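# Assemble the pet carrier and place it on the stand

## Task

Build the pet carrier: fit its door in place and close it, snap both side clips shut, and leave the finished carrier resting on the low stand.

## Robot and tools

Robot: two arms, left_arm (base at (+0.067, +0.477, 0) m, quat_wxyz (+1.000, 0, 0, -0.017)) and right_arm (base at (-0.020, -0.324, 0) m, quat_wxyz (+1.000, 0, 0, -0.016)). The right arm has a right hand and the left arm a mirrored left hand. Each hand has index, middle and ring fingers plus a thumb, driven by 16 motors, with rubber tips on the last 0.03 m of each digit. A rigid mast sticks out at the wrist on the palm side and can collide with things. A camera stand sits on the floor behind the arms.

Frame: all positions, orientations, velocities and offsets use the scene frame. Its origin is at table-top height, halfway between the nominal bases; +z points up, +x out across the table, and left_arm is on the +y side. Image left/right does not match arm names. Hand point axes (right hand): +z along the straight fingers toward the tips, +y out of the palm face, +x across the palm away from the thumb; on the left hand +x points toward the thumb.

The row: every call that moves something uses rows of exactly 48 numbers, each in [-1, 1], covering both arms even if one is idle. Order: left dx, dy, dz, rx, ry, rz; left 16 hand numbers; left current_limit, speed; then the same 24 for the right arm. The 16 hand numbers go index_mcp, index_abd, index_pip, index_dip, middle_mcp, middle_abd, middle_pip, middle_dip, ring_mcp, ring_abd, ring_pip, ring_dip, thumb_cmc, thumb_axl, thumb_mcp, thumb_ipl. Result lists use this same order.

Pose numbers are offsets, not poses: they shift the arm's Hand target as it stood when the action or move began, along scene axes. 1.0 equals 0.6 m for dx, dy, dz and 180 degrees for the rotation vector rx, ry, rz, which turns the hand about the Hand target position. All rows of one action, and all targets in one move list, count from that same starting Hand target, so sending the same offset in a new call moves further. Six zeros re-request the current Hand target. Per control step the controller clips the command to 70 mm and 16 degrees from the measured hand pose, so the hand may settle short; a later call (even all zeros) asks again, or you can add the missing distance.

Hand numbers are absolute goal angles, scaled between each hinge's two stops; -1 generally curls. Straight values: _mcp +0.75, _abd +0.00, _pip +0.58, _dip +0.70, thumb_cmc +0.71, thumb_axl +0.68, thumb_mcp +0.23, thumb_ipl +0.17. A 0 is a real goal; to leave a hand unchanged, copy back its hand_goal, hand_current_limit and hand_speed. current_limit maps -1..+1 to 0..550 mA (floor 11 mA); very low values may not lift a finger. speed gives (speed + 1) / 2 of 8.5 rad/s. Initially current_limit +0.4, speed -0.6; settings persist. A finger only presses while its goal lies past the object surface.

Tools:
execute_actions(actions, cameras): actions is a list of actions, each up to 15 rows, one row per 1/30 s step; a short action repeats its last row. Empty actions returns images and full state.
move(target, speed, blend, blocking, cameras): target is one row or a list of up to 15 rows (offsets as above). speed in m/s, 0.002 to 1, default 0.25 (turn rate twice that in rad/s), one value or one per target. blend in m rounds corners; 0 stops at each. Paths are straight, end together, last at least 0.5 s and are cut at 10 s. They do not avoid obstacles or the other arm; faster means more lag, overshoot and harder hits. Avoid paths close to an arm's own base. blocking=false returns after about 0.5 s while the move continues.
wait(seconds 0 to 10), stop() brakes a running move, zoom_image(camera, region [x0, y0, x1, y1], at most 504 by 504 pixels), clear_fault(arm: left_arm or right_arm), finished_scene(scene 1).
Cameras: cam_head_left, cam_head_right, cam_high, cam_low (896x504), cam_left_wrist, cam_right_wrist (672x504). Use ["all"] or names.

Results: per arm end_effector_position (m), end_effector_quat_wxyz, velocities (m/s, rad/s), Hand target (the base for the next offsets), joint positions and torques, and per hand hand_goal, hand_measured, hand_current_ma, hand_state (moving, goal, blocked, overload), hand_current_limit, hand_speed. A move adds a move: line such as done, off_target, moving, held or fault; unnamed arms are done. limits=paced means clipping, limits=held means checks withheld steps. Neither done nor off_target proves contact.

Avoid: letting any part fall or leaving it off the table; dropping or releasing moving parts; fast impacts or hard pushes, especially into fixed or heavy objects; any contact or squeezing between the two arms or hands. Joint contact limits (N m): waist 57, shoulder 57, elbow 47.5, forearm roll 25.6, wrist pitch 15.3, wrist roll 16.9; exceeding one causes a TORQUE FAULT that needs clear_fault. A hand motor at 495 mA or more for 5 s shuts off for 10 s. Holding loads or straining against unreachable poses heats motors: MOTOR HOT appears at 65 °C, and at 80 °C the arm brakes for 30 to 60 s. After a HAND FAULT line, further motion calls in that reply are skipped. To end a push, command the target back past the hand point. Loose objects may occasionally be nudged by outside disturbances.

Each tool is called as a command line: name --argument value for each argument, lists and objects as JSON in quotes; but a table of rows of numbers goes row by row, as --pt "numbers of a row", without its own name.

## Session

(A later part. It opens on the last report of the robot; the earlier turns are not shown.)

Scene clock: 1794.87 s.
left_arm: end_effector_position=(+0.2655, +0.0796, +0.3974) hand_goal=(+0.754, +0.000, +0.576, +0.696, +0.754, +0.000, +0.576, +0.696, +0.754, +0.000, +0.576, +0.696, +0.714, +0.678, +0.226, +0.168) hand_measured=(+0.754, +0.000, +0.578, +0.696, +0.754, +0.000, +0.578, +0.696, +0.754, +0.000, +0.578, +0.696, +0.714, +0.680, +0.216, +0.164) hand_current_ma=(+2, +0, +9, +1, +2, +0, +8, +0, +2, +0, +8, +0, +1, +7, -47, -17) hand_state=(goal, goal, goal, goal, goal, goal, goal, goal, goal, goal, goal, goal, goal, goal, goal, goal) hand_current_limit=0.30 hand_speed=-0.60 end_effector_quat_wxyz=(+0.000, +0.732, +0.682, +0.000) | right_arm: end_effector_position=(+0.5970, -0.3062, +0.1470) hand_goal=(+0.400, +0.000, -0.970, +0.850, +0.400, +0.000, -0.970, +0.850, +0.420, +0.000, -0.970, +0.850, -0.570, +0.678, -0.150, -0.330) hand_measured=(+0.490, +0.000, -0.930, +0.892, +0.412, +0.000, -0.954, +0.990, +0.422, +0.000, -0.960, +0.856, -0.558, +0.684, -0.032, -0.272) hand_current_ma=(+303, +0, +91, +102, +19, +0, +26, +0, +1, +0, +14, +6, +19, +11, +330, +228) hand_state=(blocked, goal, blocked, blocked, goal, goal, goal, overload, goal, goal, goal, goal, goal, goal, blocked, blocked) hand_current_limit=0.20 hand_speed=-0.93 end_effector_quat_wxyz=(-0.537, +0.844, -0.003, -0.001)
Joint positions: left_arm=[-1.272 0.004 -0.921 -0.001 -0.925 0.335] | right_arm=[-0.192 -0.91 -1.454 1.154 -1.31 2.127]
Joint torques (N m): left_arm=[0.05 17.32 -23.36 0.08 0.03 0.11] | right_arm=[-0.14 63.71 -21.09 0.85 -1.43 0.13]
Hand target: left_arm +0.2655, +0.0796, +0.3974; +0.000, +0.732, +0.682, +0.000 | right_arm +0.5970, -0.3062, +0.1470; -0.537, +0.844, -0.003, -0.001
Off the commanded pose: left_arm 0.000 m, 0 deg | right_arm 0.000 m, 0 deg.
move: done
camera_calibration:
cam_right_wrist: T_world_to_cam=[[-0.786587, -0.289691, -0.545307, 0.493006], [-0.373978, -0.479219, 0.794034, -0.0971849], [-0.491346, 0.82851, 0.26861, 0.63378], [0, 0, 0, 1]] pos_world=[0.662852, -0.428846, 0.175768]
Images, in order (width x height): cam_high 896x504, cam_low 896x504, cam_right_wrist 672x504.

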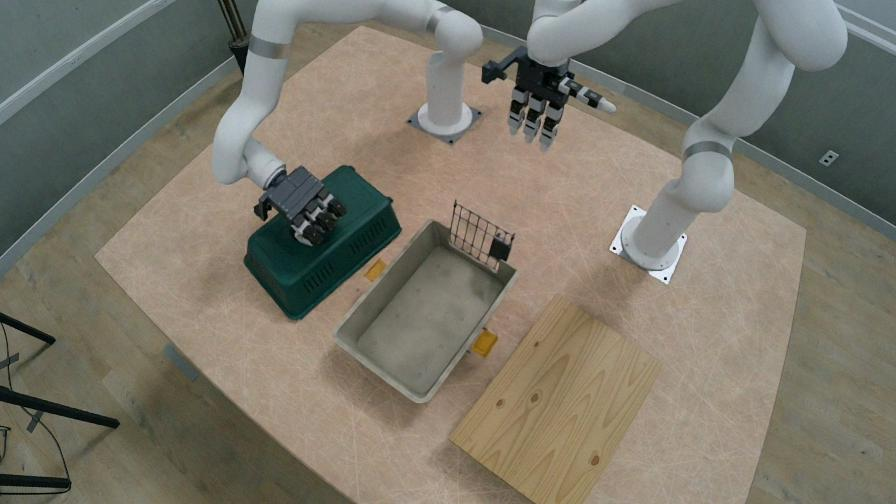

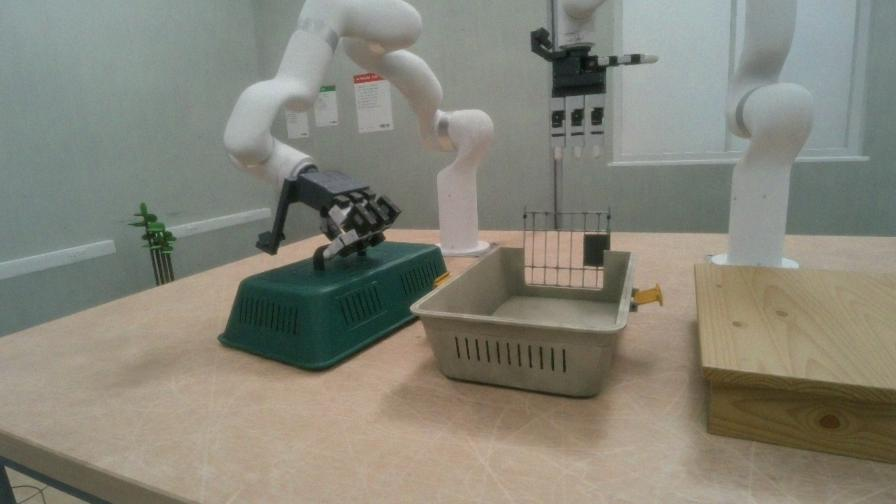

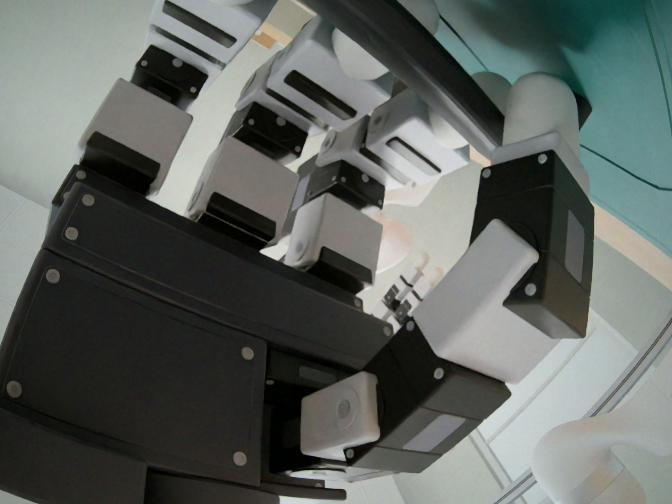

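move --target '[0,0,0,0,0,0, 0.754,0,0.576,0.696, 0.754,0,0.576,0.696, 0.754,0,0.576,0.696, 0.714,0.678,0.226,0.168, 0.3,-0.6, 0,0,0,0,0,0, 0.75,0,-0.956,0.913, 0.75,0,-0.956,0.913, 0.95,0,-0.5,0.913, -0.571,0.678,0.3,-0.049, 0.2,-0.9]'

move --target '[0,0,0,0,0,0, 0.754,0,0.576,0.696, 0.754,0,0.576,0.696, 0.754,0,0.576,0.696, 0.714,0.678,0.226,0.168, 0.3,-0.6, 0,0,0.12,0,0,0, 0.82,0,-0.956,0.913, 0.82,0,-0.956,0.913, 0.95,0,-0.5,0.913, -0.571,0.678,0.337,-0.049, 0.2,-0.6]' --speed 0.12 --cameras '["cam_low","cam_high","cam_right_wrist","cam_head_right"]'

zoom_image --camera "cam_high" --region '[230, 150, 420, 340]'

zoom_image --camera "cam_low" --region '[200, 210, 470, 390]'

Scene clock: 1819.47 s.
left_arm: end_effector_position=(+0.2655, +0.0796, +0.3974) hand_goal=(+0.754, +0.000, +0.576, +0.696, +0.754, +0.000, +0.576, +0.696, +0.754, +0.000, +0.576, +0.696, +0.714, +0.678, +0.226, +0.168) hand_measured=(+0.754, +0.000, +0.578, +0.696, +0.754, +0.000, +0.578, +0.696, +0.754, +0.000, +0.578, +0.696, +0.714, +0.680, +0.216, +0.164) hand_current_ma=(+2, +0, +9, +1, +2, +0, +8, +0, +2, +0, +8, +0, +1, +7, -47, -17) hand_state=(goal, goal, goal, goal, goal, goal, goal, goal, goal, goal, goal, goal, goal, goal, goal, goal) hand_current_limit=0.30 hand_speed=-0.60 end_effector_quat_wxyz=(+0.000, +0.732, +0.682, +0.000) | right_arm: end_effector_position=(+0.5970, -0.3062, +0.1470) hand_goal=(+0.750, +0.000, -0.956, +0.914, +0.750, +0.000, -0.956, +0.914, +0.950, +0.000, -0.500, +0.914, -0.570, +0.678, +0.300, -0.048) hand_measured=(+0.736, +0.000, -0.950, +0.918, +0.734, +0.000, -0.954, +0.994, +0.932, +0.000, -0.504, +0.912, -0.568, +0.680, +0.294, -0.050) hand_current_ma=(-25, +0, +6, +3, -31, +0, +2, +0, -34, +0, -3, -2, +2, +3, -9, -3) hand_state=(goal, goal, goal, goal, goal, goal, goal, overload, goal, goal, goal, goal, goal, goal, goal, goal) hand_current_limit=0.20 hand_speed=-0.90 end_effector_quat_wxyz=(-0.537, +0.844, -0.003, -0.001)
Joint positions: left_arm=[-1.272 0.004 -0.921 -0.001 -0.925 0.335] | right_arm=[-0.192 -0.91 -1.454 1.154 -1.31 2.127]
Joint torques (N m): left_arm=[0.31 17.61 -23.31 0.14 0.01 0.09] | right_arm=[-1.03 60.8 -18.43 0.91 -0.87 0.08]
Hand target: left_arm +0.2655, +0.0796, +0.3974; +0.000, +0.732, +0.682, +0.000 | right_arm +0.5970, -0.3062, +0.1470; -0.537, +0.844, -0.003, -0.001
Off the commanded pose: left_arm 0.000 m, 0 deg | right_arm 0.000 m, 0 deg.
move: done

Scene clock: 1820.43 s.
left_arm: end_effector_position=(+0.2655, +0.0796, +0.3974) hand_goal=(+0.754, +0.000, +0.576, +0.696, +0.754, +0.000, +0.576, +0.696, +0.754, +0.000, +0.576, +0.696, +0.714, +0.678, +0.226, +0.168) hand_measured=(+0.754, +0.000, +0.578, +0.696, +0.754, +0.000, +0.578, +0.696, +0.754, +0.000, +0.578, +0.696, +0.714, +0.680, +0.216, +0.164) hand_current_ma=(+2, +0, +9, +1, +2, +0, +8, +0, +2, +0, +8, +0, +1, +7, -47, -17) hand_state=(goal, goal, goal, goal, goal, goal, goal, goal, goal, goal, goal, goal, goal, goal, goal, goal) hand_current_limit=0.30 hand_speed=-0.60 end_effector_quat_wxyz=(+0.000, +0.732, +0.682, +0.000) | right_arm: end_effector_position=(+0.5970, -0.3062, +0.2189) hand_goal=(+0.820, +0.000, -0.956, +0.914, +0.820, +0.000, -0.956, +0.914, +0.950, +0.000, -0.500, +0.914, -0.570, +0.678, +0.338, -0.048) hand_measured=(+0.806, +0.000, -0.952, +0.916, +0.804, +0.000, -0.954, +0.994, +0.934, +0.000, -0.504, +0.912, -0.568, +0.680, +0.332, -0.050) hand_current_ma=(-24, +0, +5, +3, -30, +0, +2, +0, -30, +0, -3, -2, +2, +3, -9, -3) hand_state=(goal, goal, goal, goal, goal, goal, goal, overload, goal, goal, goal, goal, goal, goal, goal, goal) hand_current_limit=0.20 hand_speed=-0.60 end_effector_quat_wxyz=(-0.537, +0.844, -0.003, -0.001)
Joint positions: left_arm=[-1.272 0.004 -0.921 -0.001 -0.925 0.335] | right_arm=[-0.192 -0.798 -1.45 1.13 -1.355 2.227]
Joint torques (N m): left_arm=[-0.47 17.77 -23.32 0.29 0.12 0.14] | right_arm=[-2.68 60.11 -22.37 0.23 -1.04 0.31]
Hand target: left_arm +0.2655, +0.0796, +0.3974; +0.000, +0.732, +0.682, +0.000 | right_arm +0.5970, -0.3062, +0.2190; -0.537, +0.844, -0.003, -0.001
Off the commanded pose: left_arm 0.000 m, 0 deg | right_arm 0.000 m, 0 deg.
move: done
camera_calibration:
cam_right_wrist: T_world_to_cam=[[-0.786674, -0.289607, -0.545227, 0.532286], [-0.373914, -0.479238, 0.794053, -0.15433], [-0.491256, 0.828528, 0.268715, 0.61439], [0, 0, 0, 1]] pos_world=[0.662852, -0.428847, 0.247667]
Images, in order (width x height): cam_head_right 896x504, cam_high 896x504, cam_low 896x504, cam_right_wrist 672x504.

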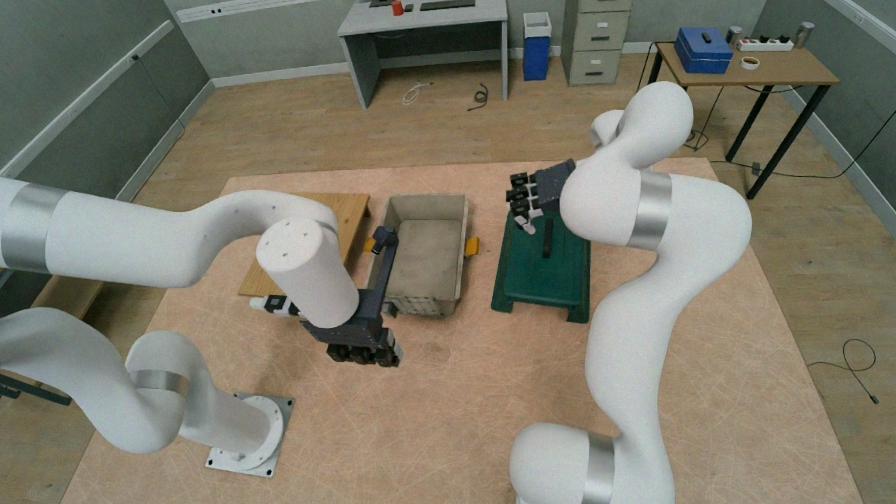

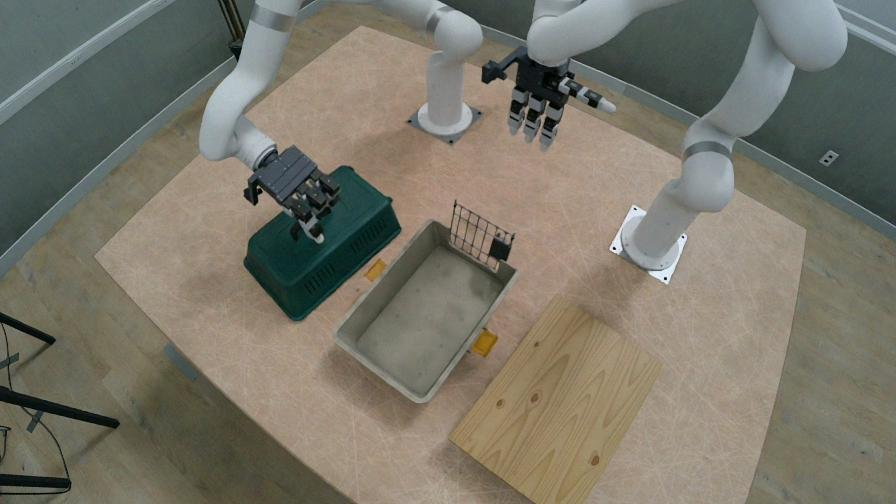

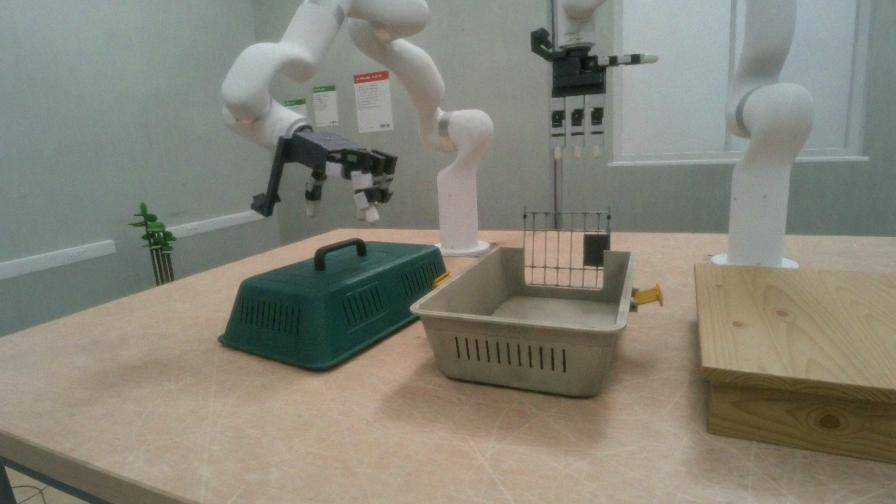

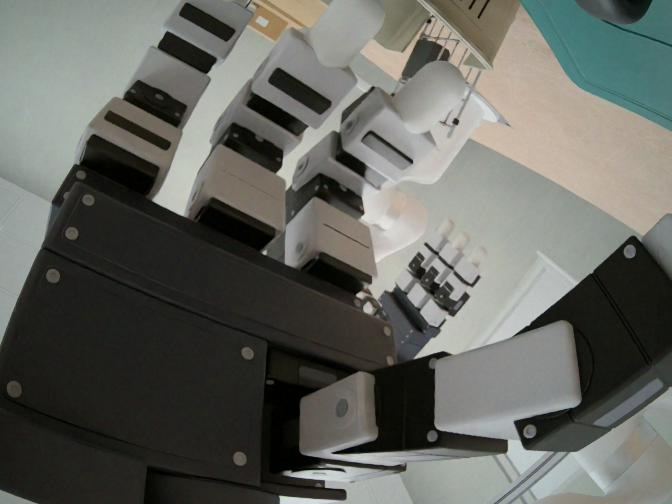

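Scaled by 2.653 from the camera's 896x504 image, which has a finer 1280x720 frame.

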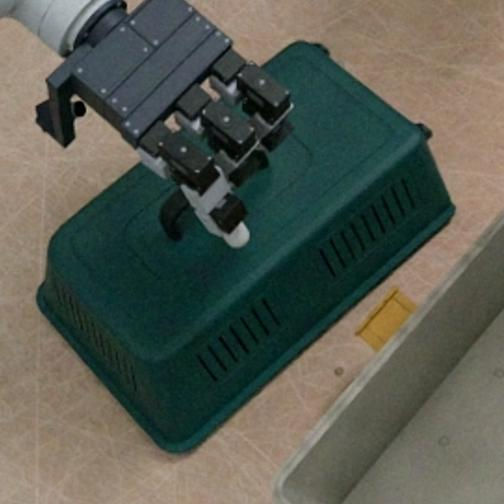

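Scaled by 1.867 from the camera's 896x504 image, which has a finer 1280x720 frame.

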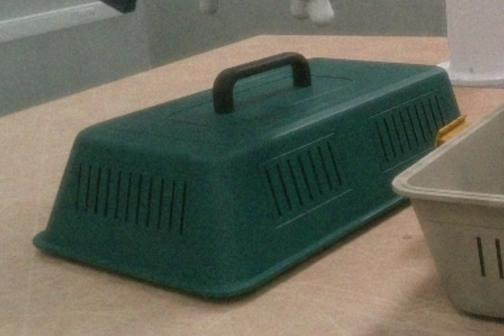

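move --target '[0,0,0,0,0,0, 0.754,0,0.576,0.696, 0.754,0,0.576,0.696, 0.754,0,0.576,0.696, 0.714,0.678,0.226,0.168, 0.3,-0.6, 0.0213,-0.0188,-0.02,0,0,-0.0556, 0.82,0,-0.956,0.913, 0.82,0,-0.956,0.913, 0.95,0,-0.5,0.913, -0.571,0.524,0.337,-0.049, 0.2,-0.6]' --speed 0.12 --cameras '["cam_low","cam_high","cam_right_wrist","cam_head_right"]'

zoom_image --camera "cam_low" --region '[280, 180, 440, 300]'

zoom_image --camera "cam_high" --region '[230, 150, 420, 340]'

zoom_image --camera "cam_head_right" --region '[460, 140, 640, 340]'

Scene clock: 1846.33 s.
left_arm: end_effector_position=(+0.2655, +0.0796, +0.3974) hand_goal=(+0.754, +0.000, +0.576, +0.696, +0.754, +0.000, +0.576, +0.696, +0.754, +0.000, +0.576, +0.696, +0.714, +0.678, +0.226, +0.168) hand_measured=(+0.754, +0.000, +0.578, +0.696, +0.754, +0.000, +0.578, +0.696, +0.754, +0.000, +0.578, +0.696, +0.714, +0.680, +0.216, +0.164) hand_current_ma=(+2, +0, +9, +1, +2, +0, +8, +0, +2, +0, +8, +0, +1, +7, -47, -17) hand_state=(goal, goal, goal, goal, goal, goal, goal, goal, goal, goal, goal, goal, goal, goal, goal, goal) hand_current_limit=0.30 hand_speed=-0.60 end_effector_quat_wxyz=(+0.000, +0.732, +0.682, +0.000) | right_arm: end_effector_position=(+0.6098, -0.3175, +0.2070) hand_goal=(+0.820, +0.000, -0.956, +0.914, +0.820, +0.000, -0.956, +0.914, +0.950, +0.000, -0.500, +0.914, -0.570, +0.524, +0.338, -0.048) hand_measured=(+0.806, +0.000, -0.952, +0.916, +0.804, +0.000, -0.954, +0.994, +0.934, +0.000, -0.504, +0.912, -0.568, +0.526, +0.332, -0.050) hand_current_ma=(-24, +0, +5, +3, -30, +0, +2, +0, -30, +0, -3, -2, +2, +3, -9, -3) hand_state=(goal, goal, goal, goal, goal, goal, goal, overload, goal, goal, goal, goal, goal, goal, goal, goal) hand_current_limit=0.20 hand_speed=-0.60 end_effector_quat_wxyz=(-0.535, +0.840, -0.076, +0.046)
Joint positions: left_arm=[-1.272 0.004 -0.921 -0.001 -0.925 0.335] | right_arm=[-0.216 -0.788 -1.401 1.252 -1.258 2.224]
Joint torques (N m): left_arm=[-0.19 17.77 -23.39 0.07 0.09 0.09] | right_arm=[-1.6 58.85 -20.39 0.82 -0.78 -0.05]
Hand target: left_arm +0.2655, +0.0796, +0.3974; +0.000, +0.732, +0.682, +0.000 | right_arm +0.6098, -0.3175, +0.2070; -0.535, +0.840, -0.076, +0.046
Off the commanded pose: left_arm 0.000 m, 0 deg | right_arm 0.000 m, 0 deg.
move: done
camera_calibration:
cam_right_wrist: T_world_to_cam=[[-0.824965, -0.148561, -0.54531, 0.60079], [-0.451589, -0.406908, 0.794036, -0.0751249], [-0.339853, 0.901308, 0.268596, 0.564047], [0, 0, 0, 1]] pos_world=[0.653398, -0.449695, 0.235768]
Images, in order (width x height): cam_head_right 896x504, cam_high 896x504, cam_low 896x504, cam_right_wrist 672x504.

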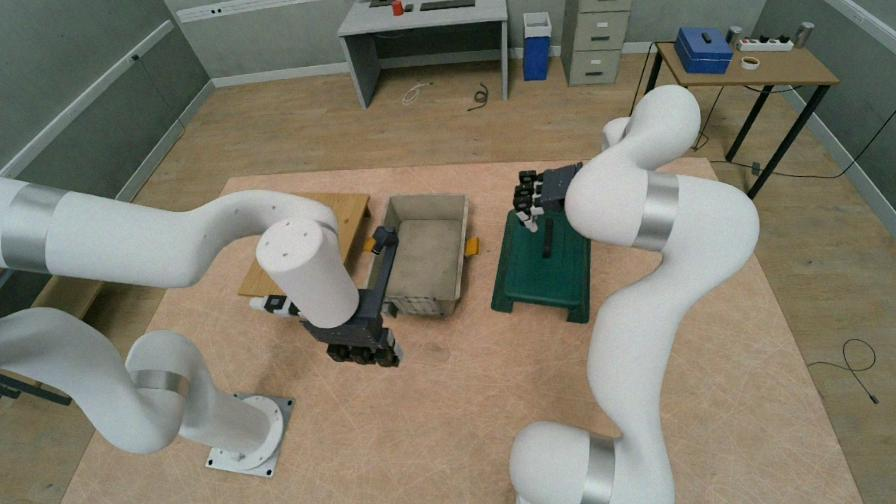

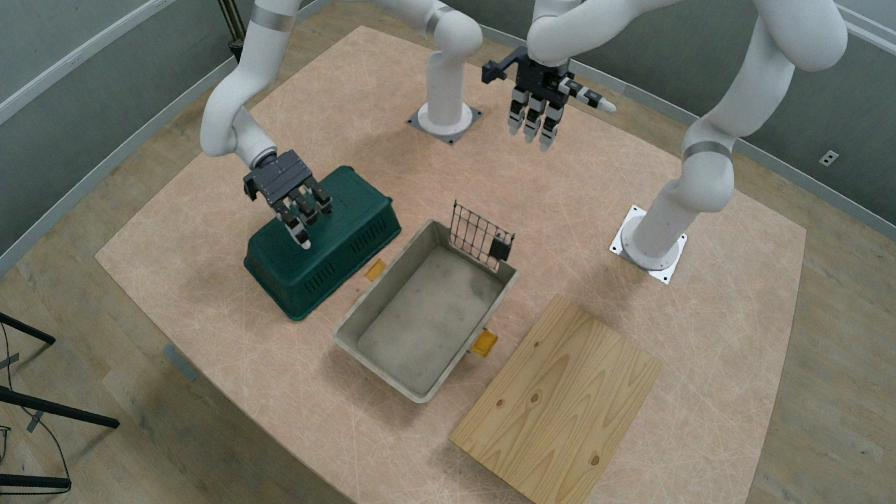

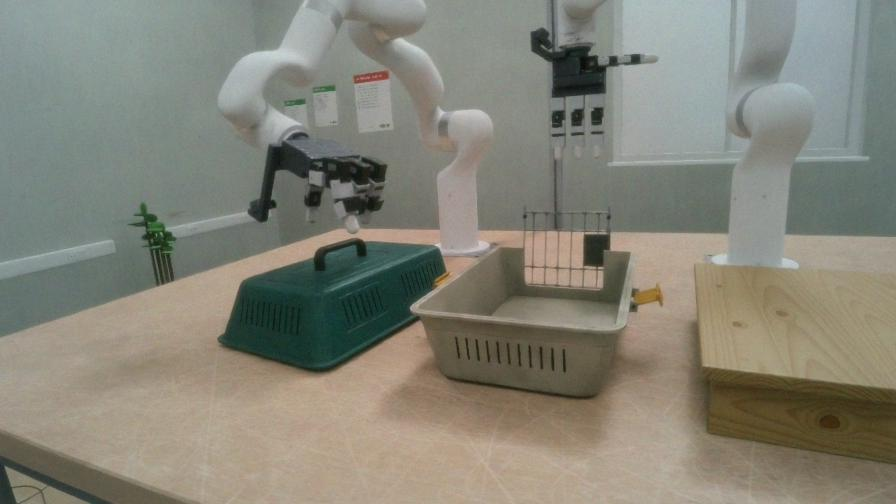

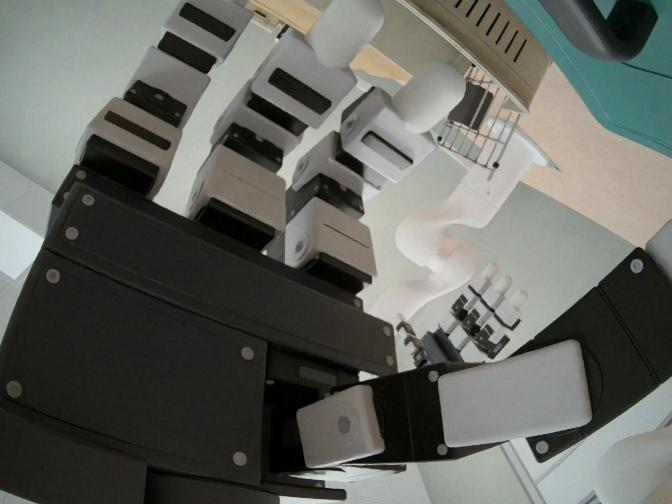

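Scaled by 3.150 from the camera's 896x504 image, which has a finer 1280x720 frame.

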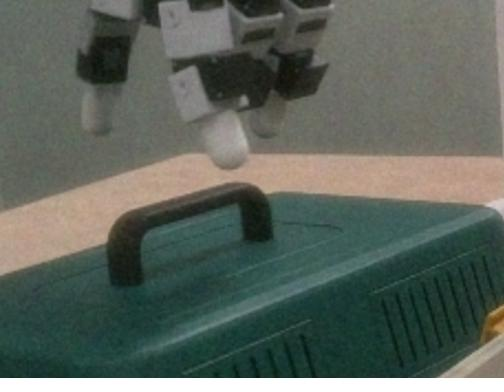

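Scaled by 2.653 from the camera's 896x504 image, which has a finer 1280x720 frame.

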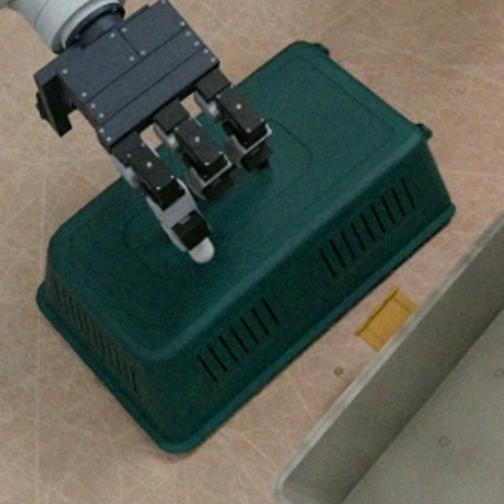

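Scaled by 2.520 from the camera's 896x504 image, which has a finer 1280x720 frame.

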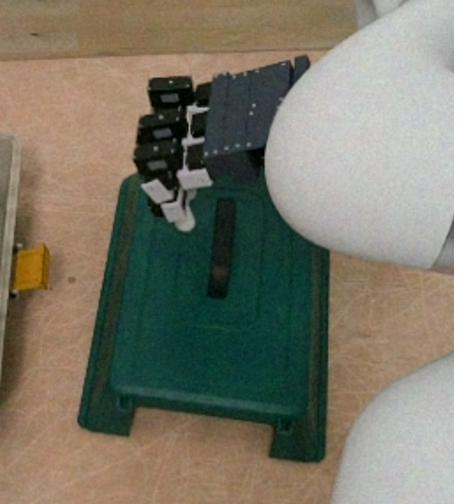

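move --target '[0,0,0,0,0,0, 0.754,0,0.576,0.696, 0.754,0,0.576,0.696, 0.754,0,0.576,0.696, 0.714,0.678,0.226,0.168, 0.3,-0.6, 0.005,0.006,-0.1,0,0,-0.0083, 0.82,0,-0.956,0.913, 0.82,0,-0.956,0.913, 0.95,0,-0.5,0.913, -0.571,0.524,0.337,-0.049, 0.2,-0.6]' --speed 0.06

move --target '[0,0,0,0,0,0, 0.754,0,0.576,0.696, 0.754,0,0.576,0.696, 0.754,0,0.576,0.696, 0.714,0.678,0.226,0.168, 0.3,-0.6, 0,0,0,0,0,0, 0.575,0,-0.956,0.913, 0.575,0,-0.956,0.913, 0.95,0,-0.5,0.913, -0.571,0.524,0.01,-0.22, 0.2,-0.85]' --cameras '["cam_high","cam_low","cam_right_wrist","cam_head_right"]'

zoom_image --camera "cam_low" --region '[280, 180, 440, 300]'

zoom_image --camera "cam_right_wrist" --region '[300, 0, 672, 280]'

Scene clock: 1890.43 s.
left_arm: end_effector_position=(+0.2655, +0.0796, +0.3974) hand_goal=(+0.754, +0.000, +0.576, +0.696, +0.754, +0.000, +0.576, +0.696, +0.754, +0.000, +0.576, +0.696, +0.714, +0.678, +0.226, +0.168) hand_measured=(+0.754, +0.000, +0.578, +0.696, +0.754, +0.000, +0.578, +0.696, +0.754, +0.000, +0.578, +0.696, +0.714, +0.680, +0.216, +0.164) hand_current_ma=(+2, +0, +9, +1, +2, +0, +8, +0, +2, +0, +8, +0, +1, +7, -47, -17) hand_state=(goal, goal, goal, goal, goal, goal, goal, goal, goal, goal, goal, goal, goal, goal, goal, goal) hand_current_limit=0.30 hand_speed=-0.60 end_effector_quat_wxyz=(+0.000, +0.732, +0.682, +0.000) | right_arm: end_effector_position=(+0.6128, -0.3139, +0.1470) hand_goal=(+0.820, +0.000, -0.956, +0.914, +0.820, +0.000, -0.956, +0.914, +0.950, +0.000, -0.500, +0.914, -0.570, +0.524, +0.338, -0.048) hand_measured=(+0.806, +0.000, -0.952, +0.916, +0.804, +0.000, -0.954, +0.994, +0.934, +0.000, -0.504, +0.912, -0.568, +0.526, +0.332, -0.050) hand_current_ma=(-24, +0, +5, +3, -30, +0, +2, +0, -30, +0, -3, -2, +2, +3, -9, -3) hand_state=(goal, goal, goal, goal, goal, goal, goal, overload, goal, goal, goal, goal, goal, goal, goal, goal) hand_current_limit=0.20 hand_speed=-0.60 end_effector_quat_wxyz=(-0.534, +0.839, -0.087, +0.053)
Joint positions: left_arm=[-1.272 0.004 -0.921 -0.001 -0.925 0.335] | right_arm=[-0.211 -0.88 -1.399 1.308 -1.215 2.133]
Joint torques (N m): left_arm=[0.14 17.1 -23.37 0.08 0.01 0.03] | right_arm=[1.81 60.92 -20.55 1.52 -0.86 -0.1]
Hand target: left_arm +0.2655, +0.0796, +0.3974; +0.000, +0.732, +0.682, +0.000 | right_arm +0.6128, -0.3139, +0.1470; -0.534, +0.839, -0.087, +0.053
Off the commanded pose: left_arm 0.000 m, 0 deg | right_arm 0.000 m, 0 deg.
move: done

Scene clock: 1891.50 s.
left_arm: end_effector_position=(+0.2655, +0.0796, +0.3974) hand_goal=(+0.754, +0.000, +0.576, +0.696, +0.754, +0.000, +0.576, +0.696, +0.754, +0.000, +0.576, +0.696, +0.714, +0.678, +0.226, +0.168) hand_measured=(+0.754, +0.000, +0.578, +0.696, +0.754, +0.000, +0.578, +0.696, +0.754, +0.000, +0.578, +0.696, +0.714, +0.680, +0.216, +0.164) hand_current_ma=(+2, +0, +9, +1, +2, +0, +8, +0, +2, +0, +8, +0, +1, +7, -47, -17) hand_state=(goal, goal, goal, goal, goal, goal, goal, goal, goal, goal, goal, goal, goal, goal, goal, goal) hand_current_limit=0.30 hand_speed=-0.60 end_effector_quat_wxyz=(+0.000, +0.732, +0.682, +0.000) | right_arm: end_effector_position=(+0.6128, -0.3139, +0.1470) hand_goal=(+0.576, +0.000, -0.956, +0.914, +0.576, +0.000, -0.956, +0.914, +0.950, +0.000, -0.500, +0.914, -0.570, +0.524, +0.010, -0.220) hand_measured=(+0.574, +0.000, -0.952, +0.916, +0.574, +0.000, -0.954, +0.994, +0.934, +0.000, -0.504, +0.912, -0.568, +0.526, +0.012, -0.218) hand_current_ma=(-2, +0, +5, +3, -3, +0, +2, +0, -30, +0, -3, -2, +2, +3, +3, +4) hand_state=(goal, goal, goal, goal, goal, goal, goal, overload, goal, goal, goal, goal, goal, goal, goal, goal) hand_current_limit=0.20 hand_speed=-0.85 end_effector_quat_wxyz=(-0.534, +0.839, -0.087, +0.053)
Joint positions: left_arm=[-1.272 0.004 -0.921 -0.001 -0.925 0.335] | right_arm=[-0.211 -0.88 -1.399 1.309 -1.215 2.133]
Joint torques (N m): left_arm=[-0.28 16.67 -23.29 0.32 0.15 0.07] | right_arm=[-0.92 59.82 -19.9 0.74 -0.87 0.04]
Hand target: left_arm +0.2655, +0.0796, +0.3974; +0.000, +0.732, +0.682, +0.000 | right_arm +0.6128, -0.3139, +0.1470; -0.534, +0.839, -0.087, +0.053
Off the commanded pose: left_arm 0.000 m, 0 deg | right_arm 0.000 m, 0 deg.
move: done
camera_calibration:
cam_right_wrist: T_world_to_cam=[[-0.828541, -0.127002, -0.545335, 0.58004], [-0.462061, -0.395016, 0.794016, -0.0145185], [-0.316257, 0.909853, 0.268605, 0.566171], [0, 0, 0, 1]] pos_world=[0.652935, -0.447201, 0.175768]
Images, in order (width x height): cam_head_right 896x504, cam_high 896x504, cam_low 896x504, cam_right_wrist 672x504.

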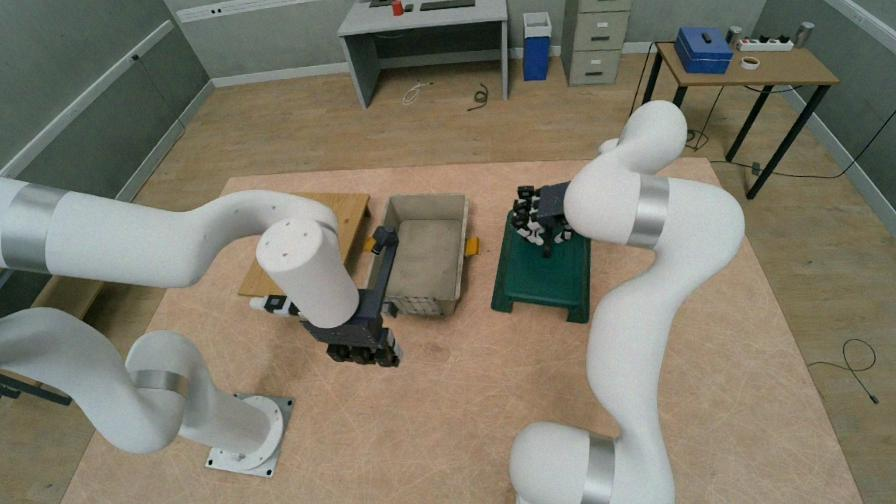

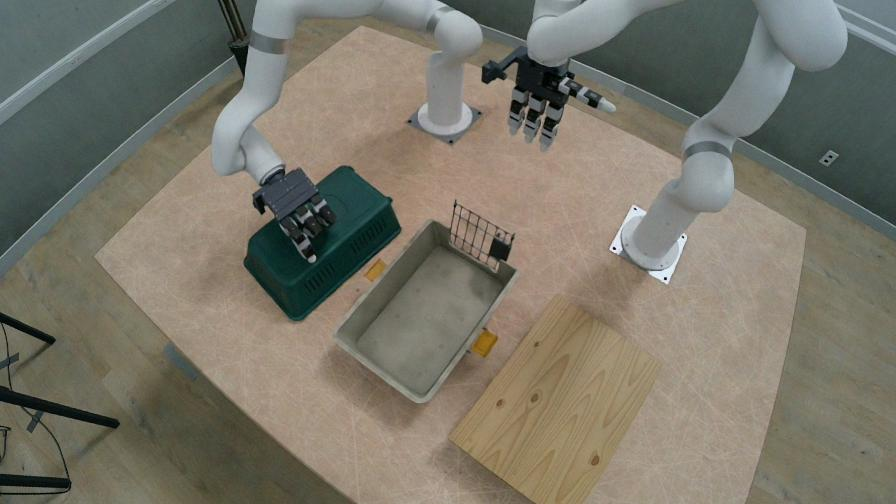

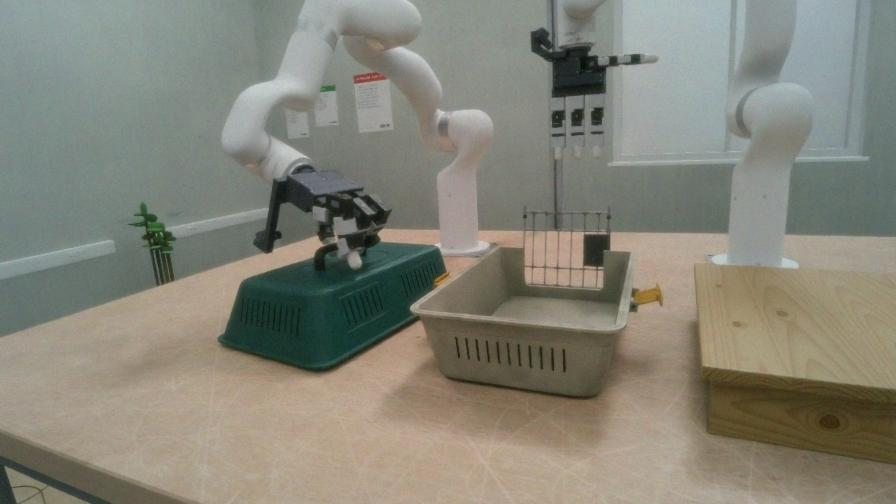

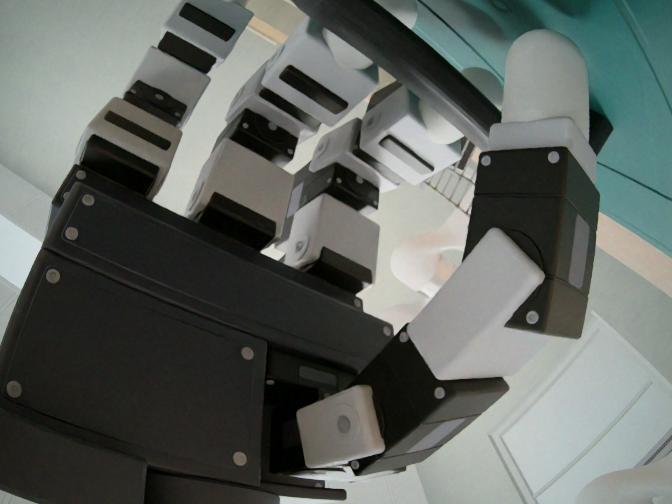

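Scaled by 3.150 from the camera's 896x504 image, which has a finer 1280x720 frame.

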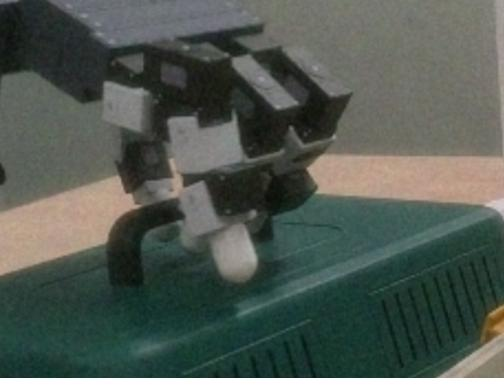

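Scaled by 1.355 from the camera's 672x504 image, which has a finer 960x720 frame.

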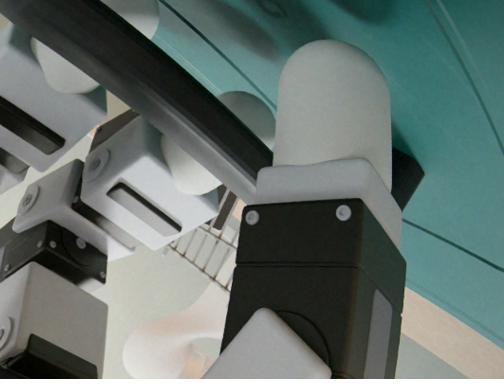

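move --target '[0,0,0,0,0,0, 0.754,0,0.576,0.696, 0.754,0,0.576,0.696, 0.754,0,0.576,0.696, 0.714,0.678,0.226,0.168, 0.3,-0.6, 0,0,0,0,0,0, 0.50,0,-0.956,0.913, 0.50,0,-0.956,0.913, 0.95,0,-0.5,0.913, -0.571,0.524,-0.05,-0.25, 0.1,-0.93]' --cameras '["cam_low","cam_right_wrist"]'

zoom_image --camera "cam_right_wrist" --region '[300, 0, 672, 280]'

zoom_image --camera "cam_low" --region '[280, 180, 440, 300]'

Scene clock: 1902.20 s.
left_arm: end_effector_position=(+0.2655, +0.0796, +0.3974) hand_goal=(+0.754, +0.000, +0.576, +0.696, +0.754, +0.000, +0.576, +0.696, +0.754, +0.000, +0.576, +0.696, +0.714, +0.678, +0.226, +0.168) hand_measured=(+0.754, +0.000, +0.578, +0.696, +0.754, +0.000, +0.578, +0.696, +0.754, +0.000, +0.578, +0.696, +0.714, +0.680, +0.216, +0.164) hand_current_ma=(+2, +0, +9, +1, +2, +0, +8, +0, +2, +0, +8, +0, +1, +7, -47, -17) hand_state=(goal, goal, goal, goal, goal, goal, goal, goal, goal, goal, goal, goal, goal, goal, goal, goal) hand_current_limit=0.30 hand_speed=-0.60 end_effector_quat_wxyz=(+0.000, +0.732, +0.682, +0.000) | right_arm: end_effector_position=(+0.6128, -0.3139, +0.1470) hand_goal=(+0.500, +0.000, -0.956, +0.914, +0.500, +0.000, -0.956, +0.914, +0.950, +0.000, -0.500, +0.914, -0.570, +0.524, -0.050, -0.250) hand_measured=(+0.514, +0.000, -0.946, +0.916, +0.500, +0.000, -0.954, +0.994, +0.934, +0.000, -0.504, +0.912, -0.568, +0.526, -0.046, -0.246) hand_current_ma=(+24, +0, +13, +3, +1, +0, +3, +0, -30, +0, -3, -2, +2, +3, +4, +5) hand_state=(goal, goal, goal, goal, goal, goal, goal, overload, goal, goal, goal, goal, goal, goal, goal, goal) hand_current_limit=0.10 hand_speed=-0.93 end_effector_quat_wxyz=(-0.534, +0.839, -0.087, +0.053)
Joint positions: left_arm=[-1.272 0.004 -0.921 -0.001 -0.925 0.335] | right_arm=[-0.211 -0.88 -1.399 1.309 -1.215 2.133]
Joint torques (N m): left_arm=[-0.35 17.87 -23.16 0.16 0.05 0.1] | right_arm=[-0.67 60.14 -20.09 1.25 -0.94 0.08]
Hand target: left_arm +0.2655, +0.0796, +0.3974; +0.000, +0.732, +0.682, +0.000 | right_arm +0.6128, -0.3139, +0.1470; -0.534, +0.839, -0.087, +0.053
Off the commanded pose: left_arm 0.000 m, 0 deg | right_arm 0.000 m, 0 deg.
move: done
camera_calibration:
cam_right_wrist: T_world_to_cam=[[-0.828541, -0.127002, -0.545335, 0.579958], [-0.462061, -0.395016, 0.794016, -0.0145647], [-0.316257, 0.909853, 0.268605, 0.566139], [0, 0, 0, 1]] pos_world=[0.652835, -0.447201, 0.175768]
Images, in order (width x height): cam_low 896x504, cam_right_wrist 672x504.

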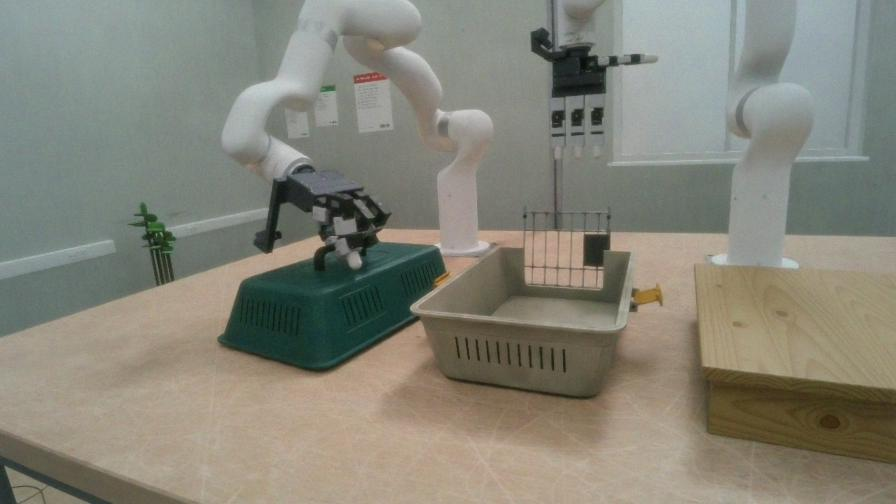

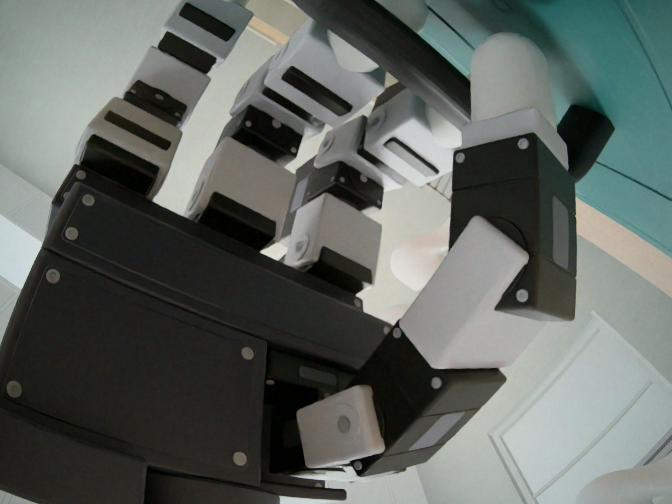

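Scaled by 1.355 from the camera's 672x504 image, which has a finer 960x720 frame.

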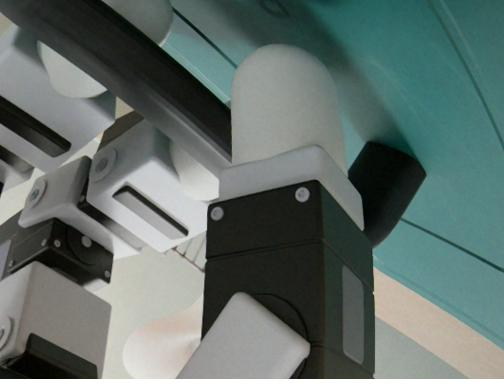

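Scaled by 3.150 from the camera's 896x504 image, which has a finer 1280x720 frame.

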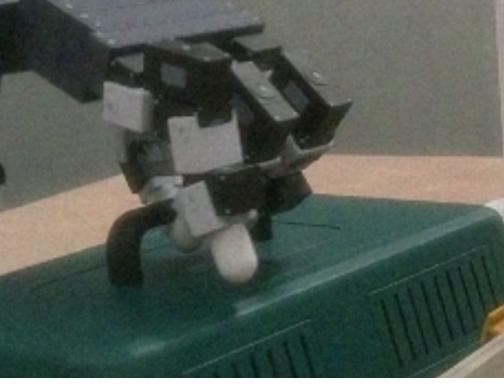

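move --target '[0,0,0,0,0,0, 0.754,0,0.576,0.696, 0.754,0,0.576,0.696, 0.754,0,0.576,0.696, 0.714,0.678,0.226,0.168, 0.3,-0.6, 0,0,0,0,0,0, 0.47,0,-0.956,0.913, 0.47,0,-0.956,0.913, 0.95,0,-0.5,0.913, -0.571,0.524,-0.12,-0.30, 0.1,-0.93]' --cameras '["cam_low","cam_right_wrist"]'

zoom_image --camera "cam_right_wrist" --region '[300, 0, 672, 280]'

Scene clock: 1908.30 s.
left_arm: end_effector_position=(+0.2655, +0.0796, +0.3974) hand_goal=(+0.754, +0.000, +0.576, +0.696, +0.754, +0.000, +0.576, +0.696, +0.754, +0.000, +0.576, +0.696, +0.714, +0.678, +0.226, +0.168) hand_measured=(+0.754, +0.000, +0.578, +0.696, +0.754, +0.000, +0.578, +0.696, +0.754, +0.000, +0.578, +0.696, +0.714, +0.680, +0.216, +0.164) hand_current_ma=(+2, +0, +9, +1, +2, +0, +8, +0, +2, +0, +8, +0, +1, +7, -47, -17) hand_state=(goal, goal, goal, goal, goal, goal, goal, goal, goal, goal, goal, goal, goal, goal, goal, goal) hand_current_limit=0.30 hand_speed=-0.60 end_effector_quat_wxyz=(+0.000, +0.732, +0.682, +0.000) | right_arm: end_effector_position=(+0.6128, -0.3139, +0.1470) hand_goal=(+0.470, +0.000, -0.956, +0.914, +0.470, +0.000, -0.956, +0.914, +0.950, +0.000, -0.500, +0.914, -0.570, +0.524, -0.120, -0.300) hand_measured=(+0.502, +0.000, -0.942, +0.918, +0.488, +0.000, -0.950, +1.000, +0.934, +0.000, -0.504, +0.912, -0.566, +0.524, -0.052, -0.260) hand_current_ma=(+74, +0, +21, +5, +33, +0, +8, +0, -30, +0, -3, -2, +4, +0, +268, +144) hand_state=(blocked, goal, goal, goal, goal, goal, goal, overload, goal, goal, goal, goal, goal, goal, blocked, blocked) hand_current_limit=0.10 hand_speed=-0.93 end_effector_quat_wxyz=(-0.534, +0.839, -0.087, +0.053)
Joint positions: left_arm=[-1.272 0.004 -0.921 -0.001 -0.925 0.335] | right_arm=[-0.211 -0.88 -1.399 1.309 -1.215 2.133]
Joint torques (N m): left_arm=[-0.86 17 -23.3 0.28 0.1 0.07] | right_arm=[0.22 61.09 -20.13 0.76 -1.44 0.15]
Hand target: left_arm +0.2655, +0.0796, +0.3974; +0.000, +0.732, +0.682, +0.000 | right_arm +0.6128, -0.3139, +0.1470; -0.534, +0.839, -0.087, +0.053
Off the commanded pose: left_arm 0.000 m, 0 deg | right_arm 0.000 m, 0 deg.
move: done
camera_calibration:
cam_right_wrist: T_world_to_cam=[[-0.828567, -0.126926, -0.545313, 0.580004], [-0.462077, -0.394974, 0.794028, -0.0145378], [-0.316167, 0.909882, 0.268613, 0.566092], [0, 0, 0, 1]] pos_world=[0.652834, -0.447202, 0.175768]
Images, in order (width x height): cam_low 896x504, cam_right_wrist 672x504.

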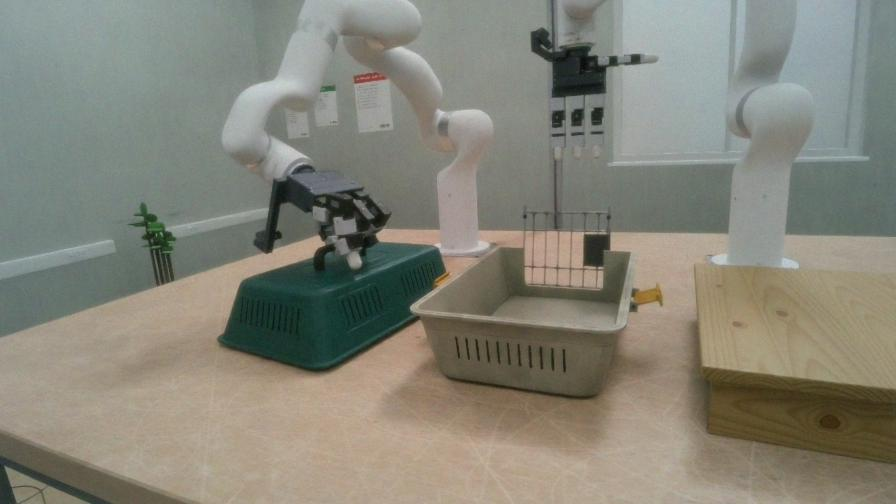

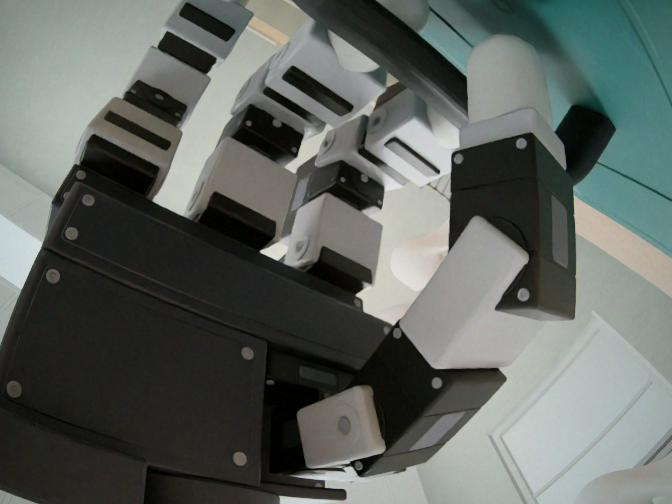

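Scaled by 1.355 from the camera's 672x504 image, which has a finer 960x720 frame.

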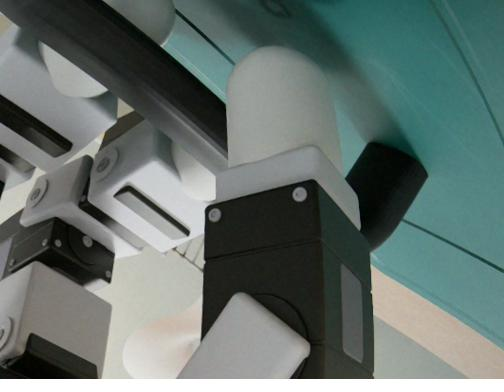

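move --target '[0,0,0,0,0,0, 0.754,0,0.576,0.696, 0.754,0,0.576,0.696, 0.754,0,0.576,0.696, 0.714,0.678,0.226,0.168, 0.3,-0.6, 0,0,0,0,0,0, 0.38,0,-1,0.80, 0.38,0,-1,0.80, 0.95,0,-0.5,0.913, -0.571,0.524,-0.18,-0.36, 0.3,-0.93]' --cameras '["cam_low","cam_right_wrist"]'

zoom_image --camera "cam_right_wrist" --region '[300, 0, 672, 280]'

zoom_image --camera "cam_low" --region '[280, 180, 440, 300]'

Scene clock: 1918.20 s.
left_arm: end_effector_position=(+0.2655, +0.0796, +0.3974) hand_goal=(+0.754, +0.000, +0.576, +0.696, +0.754, +0.000, +0.576, +0.696, +0.754, +0.000, +0.576, +0.696, +0.714, +0.678, +0.226, +0.168) hand_measured=(+0.754, +0.000, +0.578, +0.696, +0.754, +0.000, +0.578, +0.696, +0.754, +0.000, +0.578, +0.696, +0.714, +0.680, +0.216, +0.164) hand_current_ma=(+2, +0, +9, +1, +2, +0, +8, +0, +2, +0, +8, +0, +1, +7, -47, -17) hand_state=(goal, goal, goal, goal, goal, goal, goal, goal, goal, goal, goal, goal, goal, goal, goal, goal) hand_current_limit=0.30 hand_speed=-0.60 end_effector_quat_wxyz=(+0.000, +0.732, +0.682, +0.000) | right_arm: end_effector_position=(+0.6128, -0.3139, +0.1470) hand_goal=(+0.380, +0.000, -1.000, +0.800, +0.380, +0.000, -1.000, +0.800, +0.950, +0.000, -0.500, +0.914, -0.570, +0.524, -0.180, -0.360) hand_measured=(+0.450, +0.000, -0.942, +0.834, +0.434, +0.000, -0.960, +1.000, +0.934, +0.000, -0.502, +0.912, -0.566, +0.514, -0.054, -0.304) hand_current_ma=(+221, +0, +152, +76, +154, +0, +94, +0, -27, +0, -3, -2, +4, -20, +358, +216) hand_state=(blocked, goal, blocked, blocked, blocked, goal, blocked, overload, goal, goal, goal, goal, goal, goal, blocked, blocked) hand_current_limit=0.30 hand_speed=-0.93 end_effector_quat_wxyz=(-0.534, +0.839, -0.087, +0.053)
Joint positions: left_arm=[-1.272 0.004 -0.921 -0.001 -0.925 0.335] | right_arm=[-0.211 -0.88 -1.399 1.309 -1.215 2.133]
Joint torques (N m): left_arm=[-1.08 17.77 -23.47 0.01 0.05 0.08] | right_arm=[0.23 61.34 -22.23 0.39 -1.42 0.11]
Hand target: left_arm +0.2655, +0.0796, +0.3974; +0.000, +0.732, +0.682, +0.000 | right_arm +0.6128, -0.3139, +0.1470; -0.534, +0.839, -0.087, +0.053
Off the commanded pose: left_arm 0.000 m, 0 deg | right_arm 0.000 m, 0 deg.
move: done
camera_calibration:
cam_right_wrist: T_world_to_cam=[[-0.828541, -0.127002, -0.545335, 0.579958], [-0.462061, -0.395016, 0.794016, -0.0145647], [-0.316257, 0.909853, 0.268605, 0.566139], [0, 0, 0, 1]] pos_world=[0.652835, -0.447201, 0.175768]
Images, in order (width x height): cam_low 896x504, cam_right_wrist 672x504.

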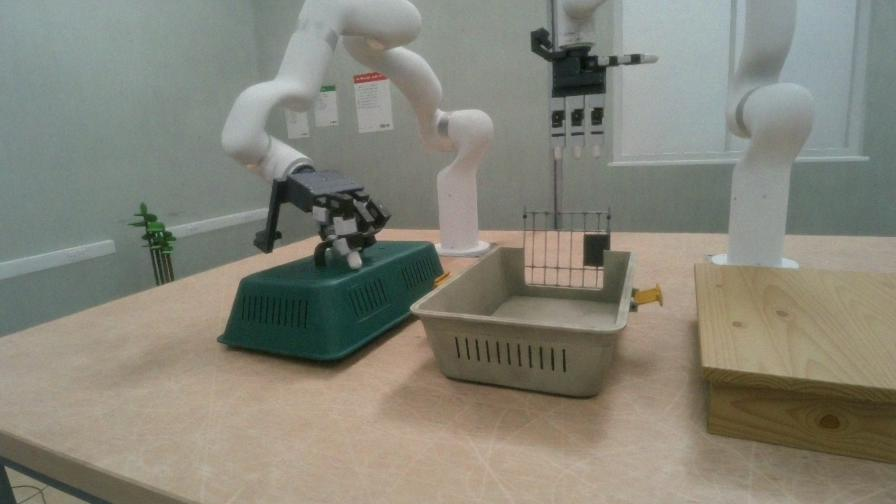

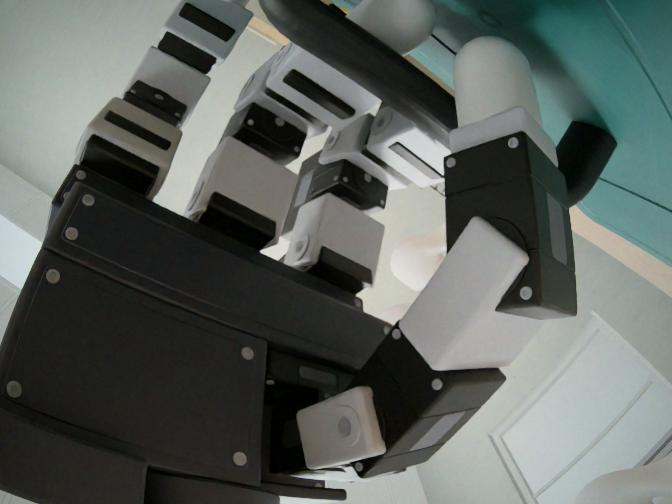

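Scaled by 1.355 from the camera's 672x504 image, which has a finer 960x720 frame.

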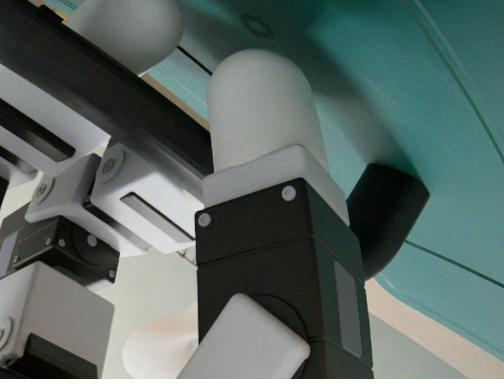

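Scaled by 3.150 from the camera's 896x504 image, which has a finer 1280x720 frame.

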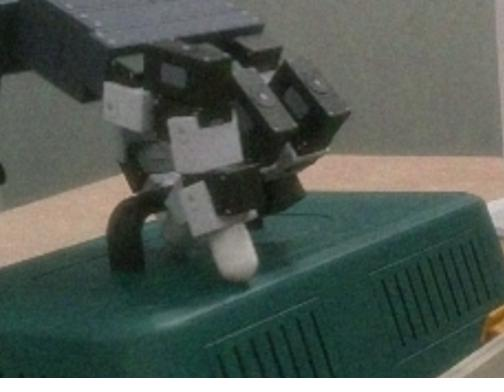

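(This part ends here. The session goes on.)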